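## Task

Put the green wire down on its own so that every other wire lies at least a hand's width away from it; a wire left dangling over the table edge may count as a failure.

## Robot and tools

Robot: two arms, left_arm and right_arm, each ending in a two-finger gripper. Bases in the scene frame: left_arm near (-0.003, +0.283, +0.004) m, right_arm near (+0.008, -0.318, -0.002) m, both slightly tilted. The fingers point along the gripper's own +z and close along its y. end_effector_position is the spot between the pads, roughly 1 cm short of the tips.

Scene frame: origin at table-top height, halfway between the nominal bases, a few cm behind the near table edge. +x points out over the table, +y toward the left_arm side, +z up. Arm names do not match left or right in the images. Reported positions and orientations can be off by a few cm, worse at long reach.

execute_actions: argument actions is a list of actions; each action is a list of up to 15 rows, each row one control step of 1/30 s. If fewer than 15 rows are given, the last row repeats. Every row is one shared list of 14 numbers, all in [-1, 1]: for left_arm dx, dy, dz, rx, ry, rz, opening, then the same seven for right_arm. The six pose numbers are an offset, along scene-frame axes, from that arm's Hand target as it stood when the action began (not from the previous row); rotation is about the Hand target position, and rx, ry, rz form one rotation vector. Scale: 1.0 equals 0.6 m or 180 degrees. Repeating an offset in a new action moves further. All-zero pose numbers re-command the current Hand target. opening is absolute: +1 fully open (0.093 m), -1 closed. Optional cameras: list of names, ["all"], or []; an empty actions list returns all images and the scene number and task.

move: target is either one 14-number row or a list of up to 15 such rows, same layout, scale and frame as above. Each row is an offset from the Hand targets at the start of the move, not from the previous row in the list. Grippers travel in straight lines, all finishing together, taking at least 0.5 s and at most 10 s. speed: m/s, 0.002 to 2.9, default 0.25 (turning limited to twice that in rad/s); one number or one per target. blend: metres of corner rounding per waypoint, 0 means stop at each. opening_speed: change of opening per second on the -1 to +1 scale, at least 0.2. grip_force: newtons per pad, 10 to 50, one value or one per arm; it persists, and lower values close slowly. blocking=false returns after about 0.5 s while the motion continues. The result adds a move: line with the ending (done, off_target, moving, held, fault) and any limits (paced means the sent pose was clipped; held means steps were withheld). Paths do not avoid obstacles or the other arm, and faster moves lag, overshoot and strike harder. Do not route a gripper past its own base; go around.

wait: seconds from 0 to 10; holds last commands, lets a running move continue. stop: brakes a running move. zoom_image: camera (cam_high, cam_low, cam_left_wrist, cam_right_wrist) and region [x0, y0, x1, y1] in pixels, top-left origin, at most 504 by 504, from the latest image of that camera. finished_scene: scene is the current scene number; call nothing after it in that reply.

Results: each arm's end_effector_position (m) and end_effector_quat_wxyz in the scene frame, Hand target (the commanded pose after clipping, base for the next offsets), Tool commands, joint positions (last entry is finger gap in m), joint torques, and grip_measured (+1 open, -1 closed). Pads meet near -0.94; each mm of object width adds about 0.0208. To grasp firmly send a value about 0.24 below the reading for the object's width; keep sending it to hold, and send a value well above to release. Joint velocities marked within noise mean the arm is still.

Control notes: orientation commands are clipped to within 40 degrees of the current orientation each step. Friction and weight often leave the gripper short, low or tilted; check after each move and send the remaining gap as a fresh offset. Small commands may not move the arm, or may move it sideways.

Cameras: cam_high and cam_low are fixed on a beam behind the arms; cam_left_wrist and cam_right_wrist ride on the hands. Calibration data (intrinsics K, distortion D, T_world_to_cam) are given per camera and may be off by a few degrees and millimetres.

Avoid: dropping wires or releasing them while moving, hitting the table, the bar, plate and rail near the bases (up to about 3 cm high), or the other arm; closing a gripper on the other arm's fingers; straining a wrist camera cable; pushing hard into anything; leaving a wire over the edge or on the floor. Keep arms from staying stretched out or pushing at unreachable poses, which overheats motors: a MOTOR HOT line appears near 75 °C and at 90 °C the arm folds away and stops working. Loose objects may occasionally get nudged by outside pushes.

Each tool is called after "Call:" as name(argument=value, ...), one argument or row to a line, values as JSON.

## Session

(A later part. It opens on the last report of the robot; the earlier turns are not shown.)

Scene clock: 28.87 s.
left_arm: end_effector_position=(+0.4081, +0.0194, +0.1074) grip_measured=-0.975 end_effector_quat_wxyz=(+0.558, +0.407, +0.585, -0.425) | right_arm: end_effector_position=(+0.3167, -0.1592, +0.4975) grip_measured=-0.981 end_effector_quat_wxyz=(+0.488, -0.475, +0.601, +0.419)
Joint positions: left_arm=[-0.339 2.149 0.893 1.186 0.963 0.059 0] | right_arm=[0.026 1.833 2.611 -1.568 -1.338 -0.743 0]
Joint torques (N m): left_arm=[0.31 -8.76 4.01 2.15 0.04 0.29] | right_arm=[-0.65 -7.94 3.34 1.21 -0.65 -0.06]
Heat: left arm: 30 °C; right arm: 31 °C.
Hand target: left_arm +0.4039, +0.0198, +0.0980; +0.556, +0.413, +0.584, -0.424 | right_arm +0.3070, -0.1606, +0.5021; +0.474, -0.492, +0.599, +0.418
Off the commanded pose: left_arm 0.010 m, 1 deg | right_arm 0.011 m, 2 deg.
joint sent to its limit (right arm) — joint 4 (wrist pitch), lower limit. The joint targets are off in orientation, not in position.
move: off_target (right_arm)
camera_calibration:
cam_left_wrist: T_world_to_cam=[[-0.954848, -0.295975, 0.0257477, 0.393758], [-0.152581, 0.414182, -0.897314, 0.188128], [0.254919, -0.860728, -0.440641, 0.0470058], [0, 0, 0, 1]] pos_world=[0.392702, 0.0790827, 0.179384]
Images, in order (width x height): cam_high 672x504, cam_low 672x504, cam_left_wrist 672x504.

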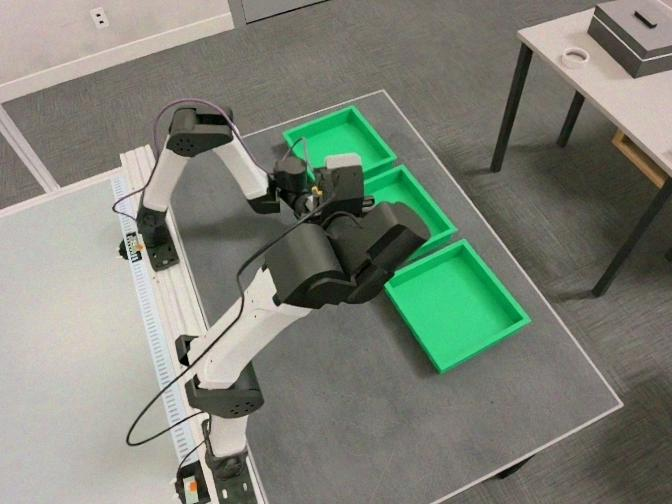

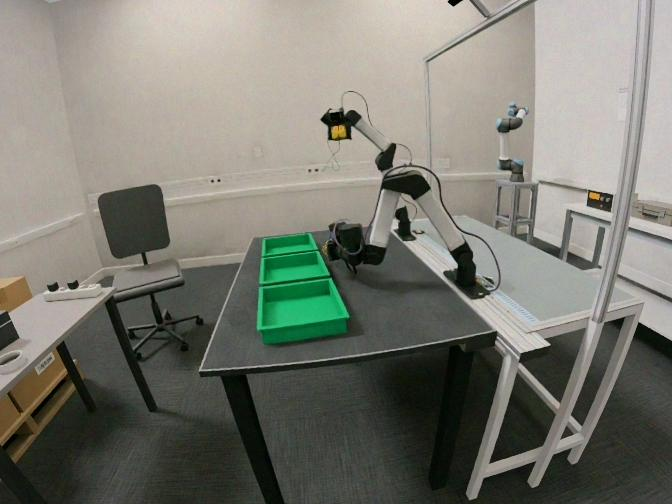

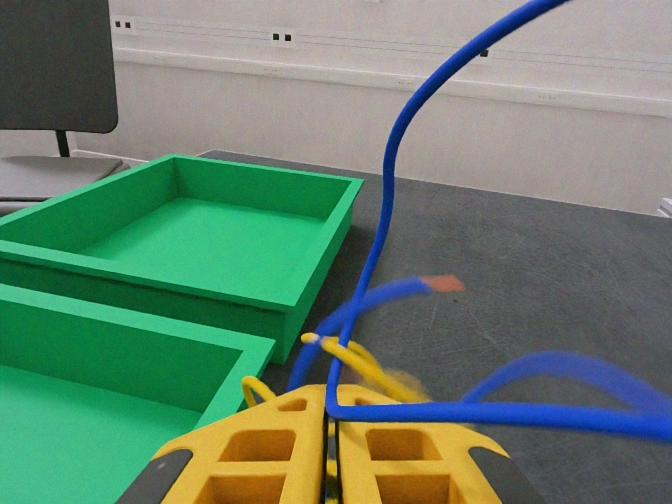

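Call:
move(
  target=[-0.2065, 0.3, 0.17, 0.318, 0.1, 0, -1.0, -0.045, -0.2667, -0.42, -0.361, 0, 0, -1.0],
  speed=0.15,
  cameras=["all"],
)

Scene clock: 35.10 s.
left_arm: end_effector_position=(+0.2784, +0.1972, +0.1862) grip_measured=-0.975 end_effector_quat_wxyz=(+0.179, +0.553, +0.797, -0.164) | right_arm: end_effector_position=(+0.2833, -0.3205, +0.2561) grip_measured=-0.982 end_effector_quat_wxyz=(-0.171, +0.659, -0.733, +0.003)
Joint positions: left_arm=[-0.128 1.453 1.358 -1.288 0.427 1.1 0] | right_arm=[-0.13 1.463 1.693 -1.575 -0.276 -1.617 0]
Joint torques (N m): left_arm=[0.57 -7.95 9.09 0.6 0.23 0.32] | right_arm=[0.32 -4.16 4.51 0.65 -0.17 -0.03]
Heat: left arm: 31 °C; right arm: 31 °C.
Hand target: left_arm +0.2801, +0.1999, +0.2001; +0.197, +0.560, +0.791, -0.150 | right_arm +0.2799, -0.3205, +0.2501; +0.136, -0.669, +0.730, +0.032
Off the commanded pose: left_arm 0.014 m, 3 deg | right_arm 0.007 m, 6 deg.
joint sent to its limit (right arm) — joint 4 (wrist pitch), lower limit. The joint targets are off in orientation, not in position.
move: off_target (left_arm, right_arm)
camera_calibration:
cam_left_wrist: T_world_to_cam=[[-0.947028, -0.31448, 0.0651222, 0.314686], [-0.317701, 0.947034, -0.0468197, -0.0520097], [-0.0469491, -0.065029, -0.996778, 0.298577], [0, 0, 0, 1]] pos_world=[0.295511, 0.167634, 0.274687]
cam_right_wrist: T_world_to_cam=[[0.966167, -0.124229, 0.226028, -0.369513], [-0.170335, -0.965389, 0.19751, -0.273831], [0.193669, -0.229328, -0.953887, 0.202195], [0, 0, 0, 1]] pos_world=[0.27121, -0.263889, 0.330476]

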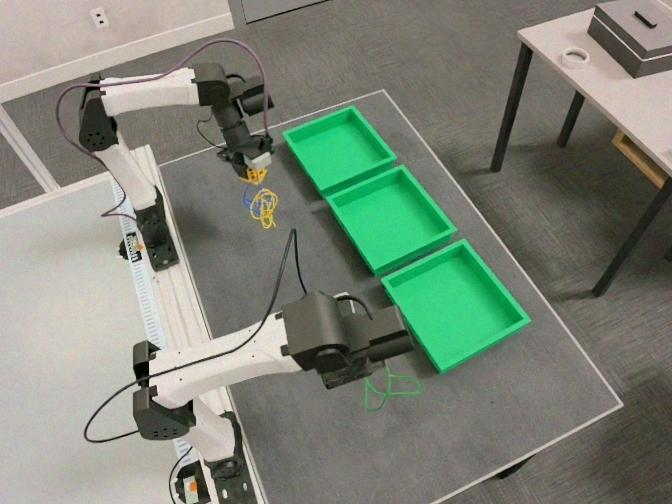

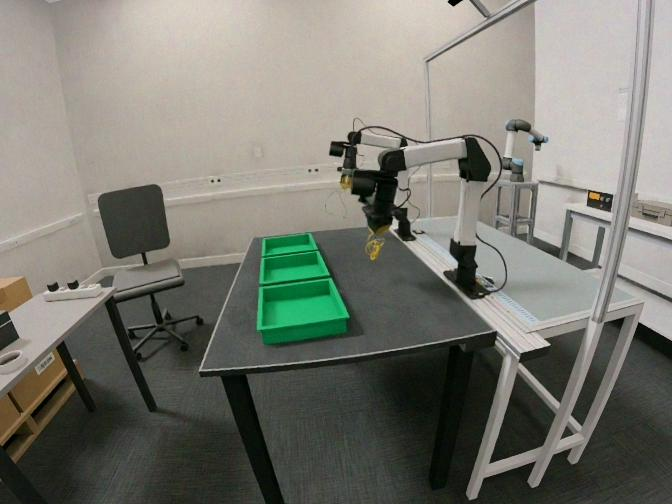

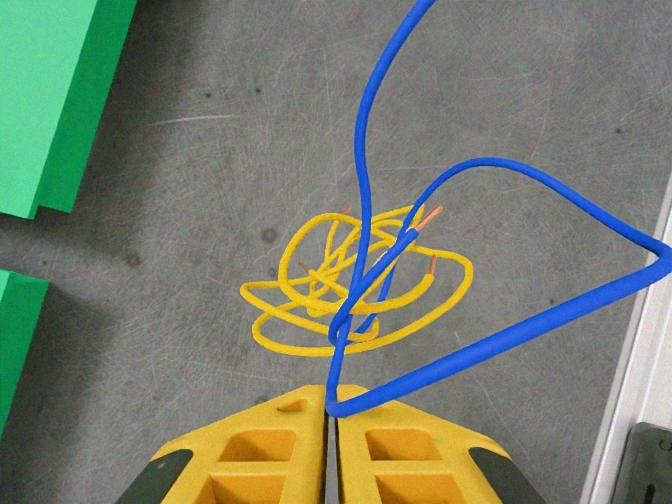

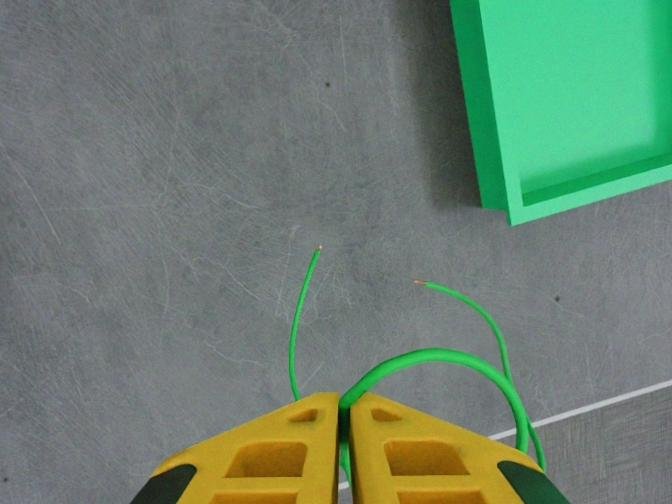

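Call:
move(
  target=[0.03, 0, -0.2333, 0, 0, 0, -1.0, 0, 0.05, -0.3333, 0, 0, 0, -1.0],
  speed=0.1,
  cameras=["all"],
)

Scene clock: 38.63 s.
left_arm: end_effector_position=(+0.3002, +0.1990, +0.0662) grip_measured=-0.975 end_effector_quat_wxyz=(+0.200, +0.556, +0.793, -0.147) | right_arm: end_effector_position=(+0.2823, -0.2905, +0.0558) grip_measured=-0.982 end_effector_quat_wxyz=(-0.143, +0.672, -0.726, -0.030)
Joint positions: left_arm=[-0.101 1.555 0.966 -0.752 0.425 1.129 0] | right_arm=[-0.002 1.472 0.899 -0.83 -0.256 -1.527 0]
Joint torques (N m): left_arm=[0.69 -5.56 5.39 0.92 0.29 0.3] | right_arm=[0.28 -4.48 4.81 0.74 -0.19 0.2]
Heat: left arm: 31 °C; right arm: 31 °C.
Hand target: left_arm +0.2980, +0.1999, +0.0600; +0.197, +0.560, +0.791, -0.150 | right_arm +0.2800, -0.2907, +0.0501; -0.136, +0.669, -0.730, -0.031
Off the commanded pose: left_arm 0.007 m, 1 deg | right_arm 0.006 m, 1 deg.
move: done
camera_calibration:
cam_left_wrist: T_world_to_cam=[[-0.947954, -0.318139, 0.0130956, 0.348111], [-0.318333, 0.946027, -0.0608099, -0.0512554], [0.00695726, -0.0618137, -0.998063, 0.16332], [0, 0, 0, 1]] pos_world=[0.312541, 0.169332, 0.155328]
cam_right_wrist: T_world_to_cam=[[0.985445, -0.0874448, 0.145778, -0.309811], [-0.116215, -0.972403, 0.202305, -0.223016], [0.124064, -0.216302, -0.968412, 0.0425622], [0, 0, 0, 1]] pos_world=[0.274103, -0.234747, 0.131499]

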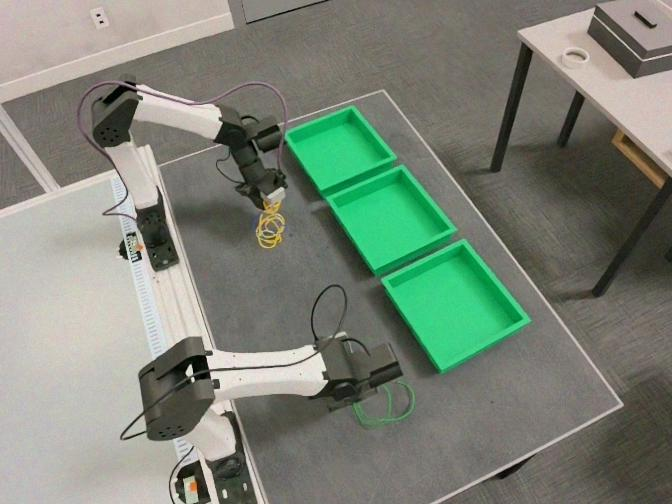

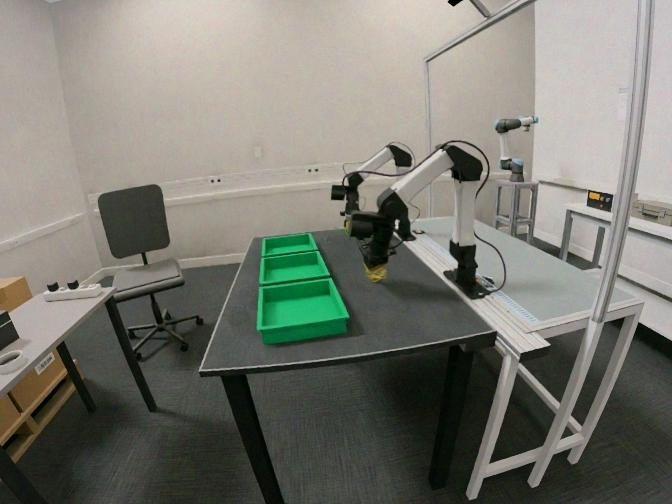

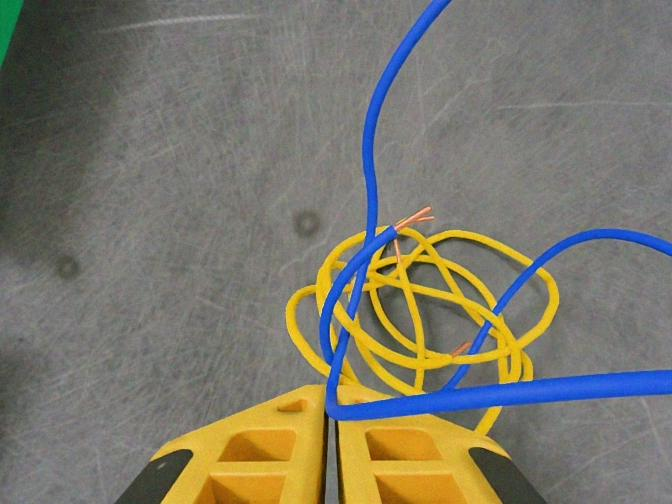

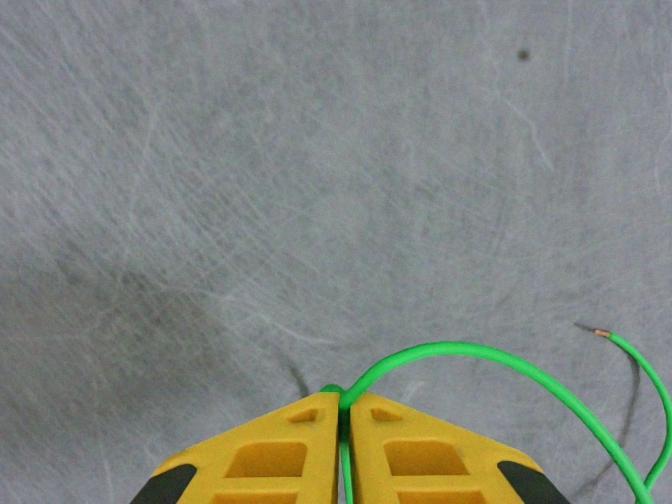

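Call:
move(
  target=[0, 0, -0.055, 0, 0, 0, -1.0, 0, 0, -0.055, 0, 0, 0, -1.0],
  speed=0.05,
  cameras=["all"],
)

Scene clock: 40.10 s.
left_arm: end_effector_position=(+0.3011, +0.1990, +0.0335) grip_measured=-0.975 end_effector_quat_wxyz=(+0.200, +0.556, +0.793, -0.146) | right_arm: end_effector_position=(+0.2828, -0.2907, +0.0233) grip_measured=-0.982 end_effector_quat_wxyz=(-0.143, +0.671, -0.727, -0.030)
Joint positions: left_arm=[-0.097 1.617 0.887 -0.612 0.425 1.134 0] | right_arm=[-0.002 1.53 0.811 -0.685 -0.256 -1.526 0]
Joint torques (N m): left_arm=[0.76 -5.5 5.01 0.87 0.29 0.28] | right_arm=[0.35 -4.52 4.4 0.78 -0.16 0.21]
Heat: left arm: 31 °C; right arm: 30 °C.
Hand target: left_arm +0.2981, +0.1998, +0.0271; +0.197, +0.560, +0.791, -0.150 | right_arm +0.2799, -0.2906, +0.0171; -0.136, +0.669, -0.730, -0.032
Off the commanded pose: left_arm 0.007 m, 1 deg | right_arm 0.007 m, 1 deg.
move: done
camera_calibration:
cam_left_wrist: T_world_to_cam=[[-0.948009, -0.318036, 0.0114706, 0.349463], [-0.318133, 0.94612, -0.0604022, -0.053022], [0.00835754, -0.060911, -0.998108, 0.130087], [0, 0, 0, 1]] pos_world=[0.313339, 0.169231, 0.12263]
cam_right_wrist: T_world_to_cam=[[0.98537, -0.0889818, 0.145355, -0.305991], [-0.117608, -0.972284, 0.202068, -0.216228], [0.123346, -0.216207, -0.968525, 0.0111815], [0, 0, 0, 1]] pos_world=[0.274706, -0.235045, 0.0989995]

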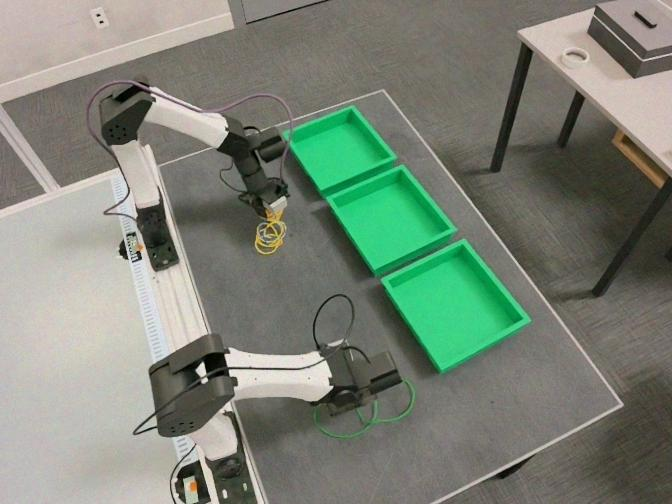

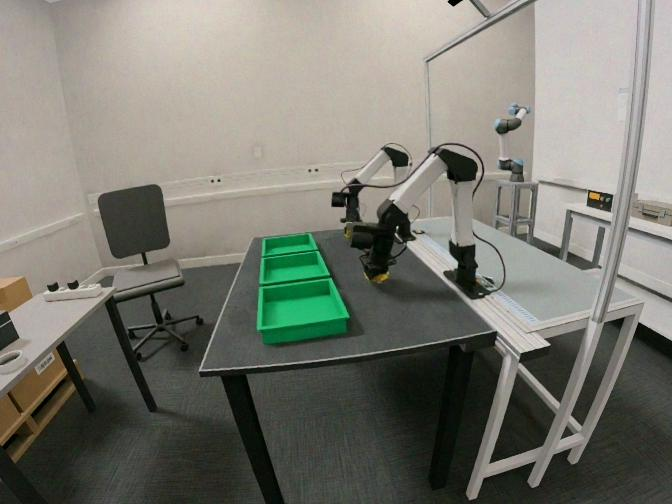

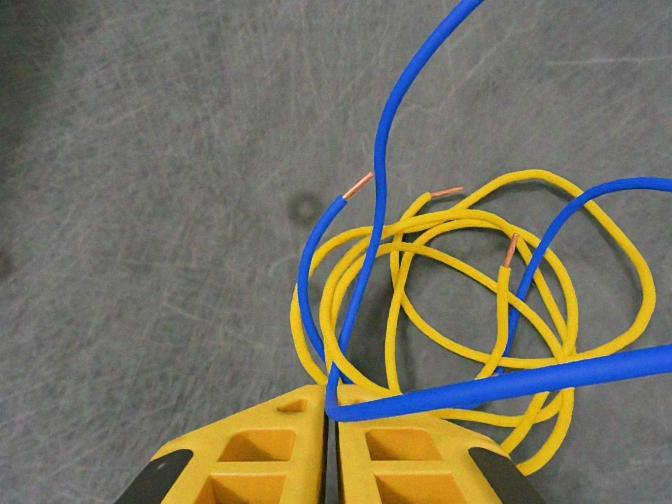

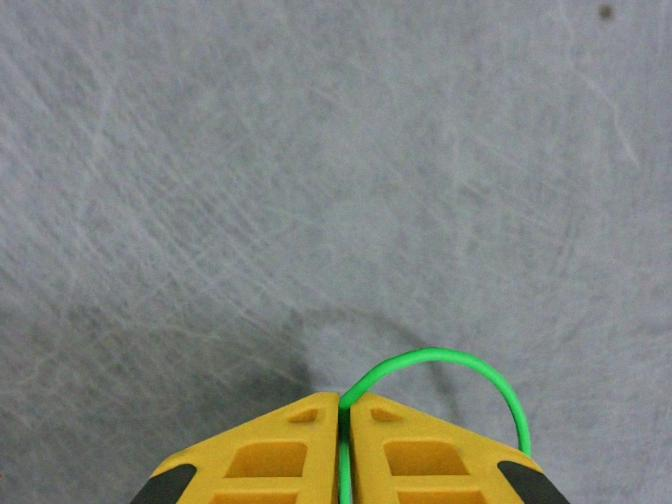

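Call:
move(
  target=[0, 0, 0, 0, 0, 0, -0.5, 0, 0, 0, 0, 0, 0, -0.5],
  speed=0.05,
  opening_speed=0.4,
  cameras=["cam_left_wrist", "cam_right_wrist"],
)

Scene clock: 41.93 s.
left_arm: end_effector_position=(+0.3017, +0.1990, +0.0336) grip_measured=-0.502 end_effector_quat_wxyz=(+0.201, +0.556, +0.793, -0.146) | right_arm: end_effector_position=(+0.2836, -0.2908, +0.0234) grip_measured=-0.501 end_effector_quat_wxyz=(-0.144, +0.671, -0.727, -0.029)
Joint positions: left_arm=[-0.097 1.617 0.887 -0.609 0.425 1.134 0.021] | right_arm=[-0.002 1.53 0.811 -0.682 -0.255 -1.526 0.021]
Joint torques (N m): left_arm=[0.73 -5.59 4.71 0.9 0.26 0.27] | right_arm=[0.4 -4.38 4.44 0.74 -0.17 0.19]
Heat: left arm: 31 °C; right arm: 30 °C.
Hand target: left_arm +0.2981, +0.1998, +0.0271; +0.197, +0.560, +0.791, -0.150 | right_arm +0.2799, -0.2906, +0.0171; -0.136, +0.669, -0.730, -0.031
Off the commanded pose: left_arm 0.008 m, 1 deg | right_arm 0.007 m, 1 deg.
move: done
camera_calibration:
cam_left_wrist: T_world_to_cam=[[-0.948117, -0.317799, 0.00882682, 0.350156], [-0.317726, 0.946193, -0.0613912, -0.0529023], [0.0111582, -0.0610106, -0.998075, 0.129419], [0, 0, 0, 1]] pos_world=[0.313736, 0.169231, 0.122832]
cam_right_wrist: T_world_to_cam=[[0.984913, -0.0889287, 0.148449, -0.306659], [-0.118256, -0.972178, 0.202203, -0.216075], [0.126337, -0.216708, -0.968027, 0.0101033], [0, 0, 0, 1]] pos_world=[0.275204, -0.235145, 0.0989945]
Images, in order (width x height): cam_left_wrist 672x504, cam_right_wrist 672x504.

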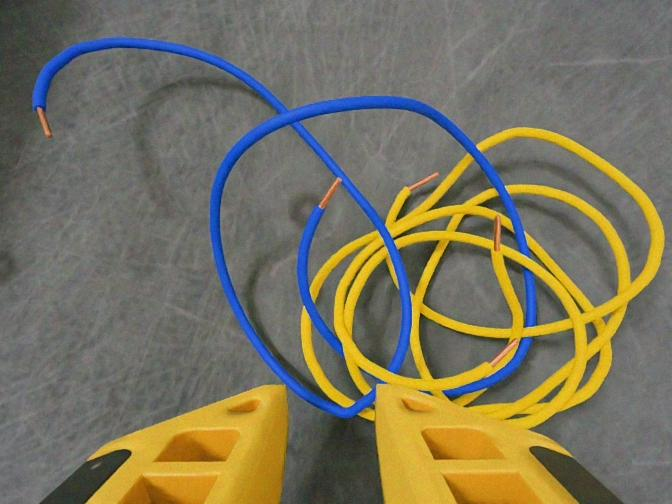

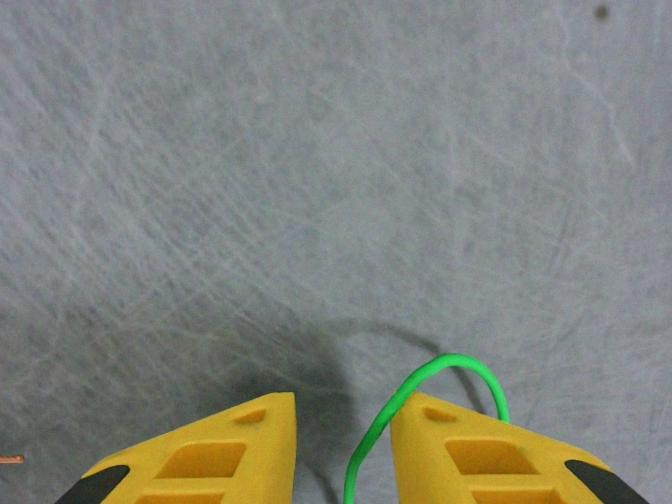

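Call:
move(
  target=[0, 0, 0.15, 0, 0, 0, -0.5, -0.04, -0.04, 0.15, 0, 0, 0, -0.5],
  speed=0.08,
  cameras=["cam_left_wrist", "cam_right_wrist", "cam_high"],
)

Scene clock: 44.07 s.
left_arm: end_effector_position=(+0.2941, +0.2021, +0.1034) grip_measured=-0.502 end_effector_quat_wxyz=(+0.180, +0.554, +0.797, -0.159) | right_arm: end_effector_position=(+0.2528, -0.3137, +0.0972) grip_measured=-0.501 end_effector_quat_wxyz=(-0.127, +0.667, -0.734, -0.039)
Joint positions: left_arm=[-0.097 1.525 1.099 -0.962 0.425 1.134 0.021] | right_arm=[-0.106 1.362 0.983 -1.085 -0.256 -1.622 0.021]
Joint torques (N m): left_arm=[-0.42 -8.59 8.66 0.6 0.27 0.17] | right_arm=[-0.77 -5.2 8.03 0.31 -0.34 -0.02]
Heat: left arm: 31 °C; right arm: 31 °C.
Hand target: left_arm +0.2981, +0.1998, +0.1170; +0.196, +0.560, +0.791, -0.150 | right_arm +0.2559, -0.3145, +0.1070; +0.136, -0.669, +0.730, +0.032
Off the commanded pose: left_arm 0.014 m, 2 deg | right_arm 0.010 m, 1 deg.
move: off_target (left_arm)
camera_calibration:
cam_left_wrist: T_world_to_cam=[[-0.947132, -0.316044, 0.0553006, 0.337851], [-0.318497, 0.946944, -0.0430871, -0.0557464], [-0.0387492, -0.0584223, -0.99754, 0.213312], [0, 0, 0, 1]] pos_world=[0.3105, 0.172027, 0.191702]
cam_right_wrist: T_world_to_cam=[[0.989092, -0.099985, 0.108162, -0.289939], [-0.121478, -0.969006, 0.215108, -0.256327], [0.0833022, -0.225901, -0.970582, 0.088754], [0, 0, 0, 1]] pos_world=[0.248245, -0.257323, 0.172641]
Images, in order (width x height): cam_high 672x504, cam_left_wrist 672x504, cam_right_wrist 672x504.

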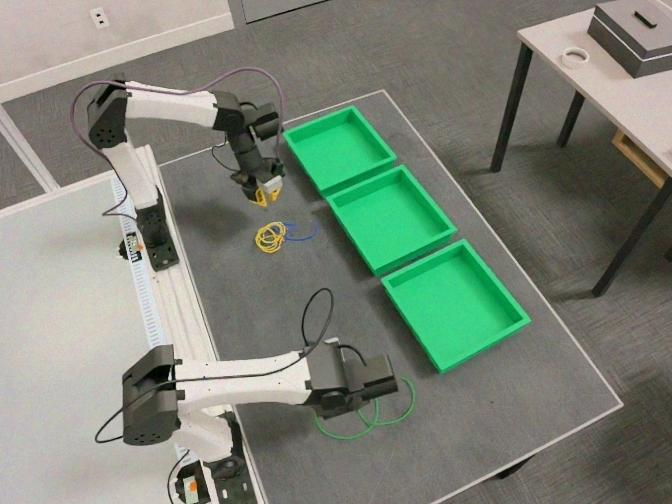

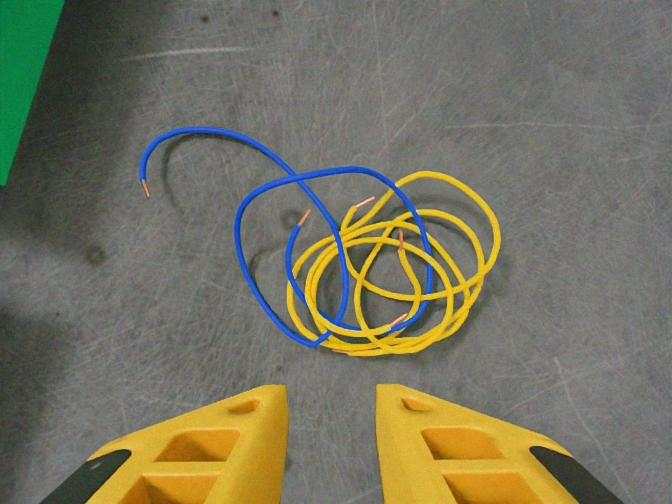

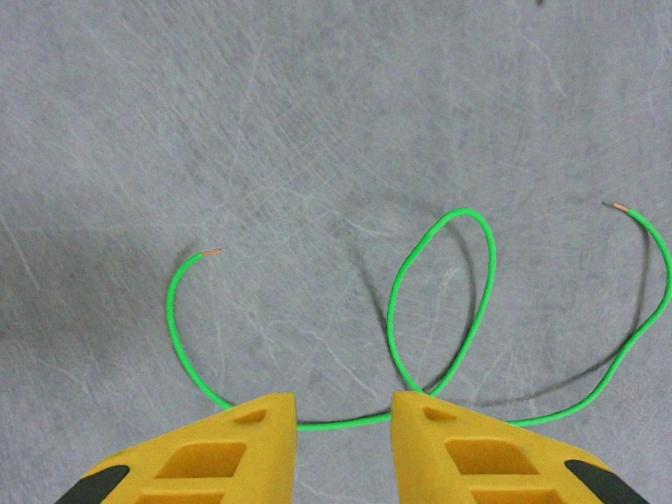

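Call:
finished_scene(
  scene=1,
)

The scene is finished: the task was done.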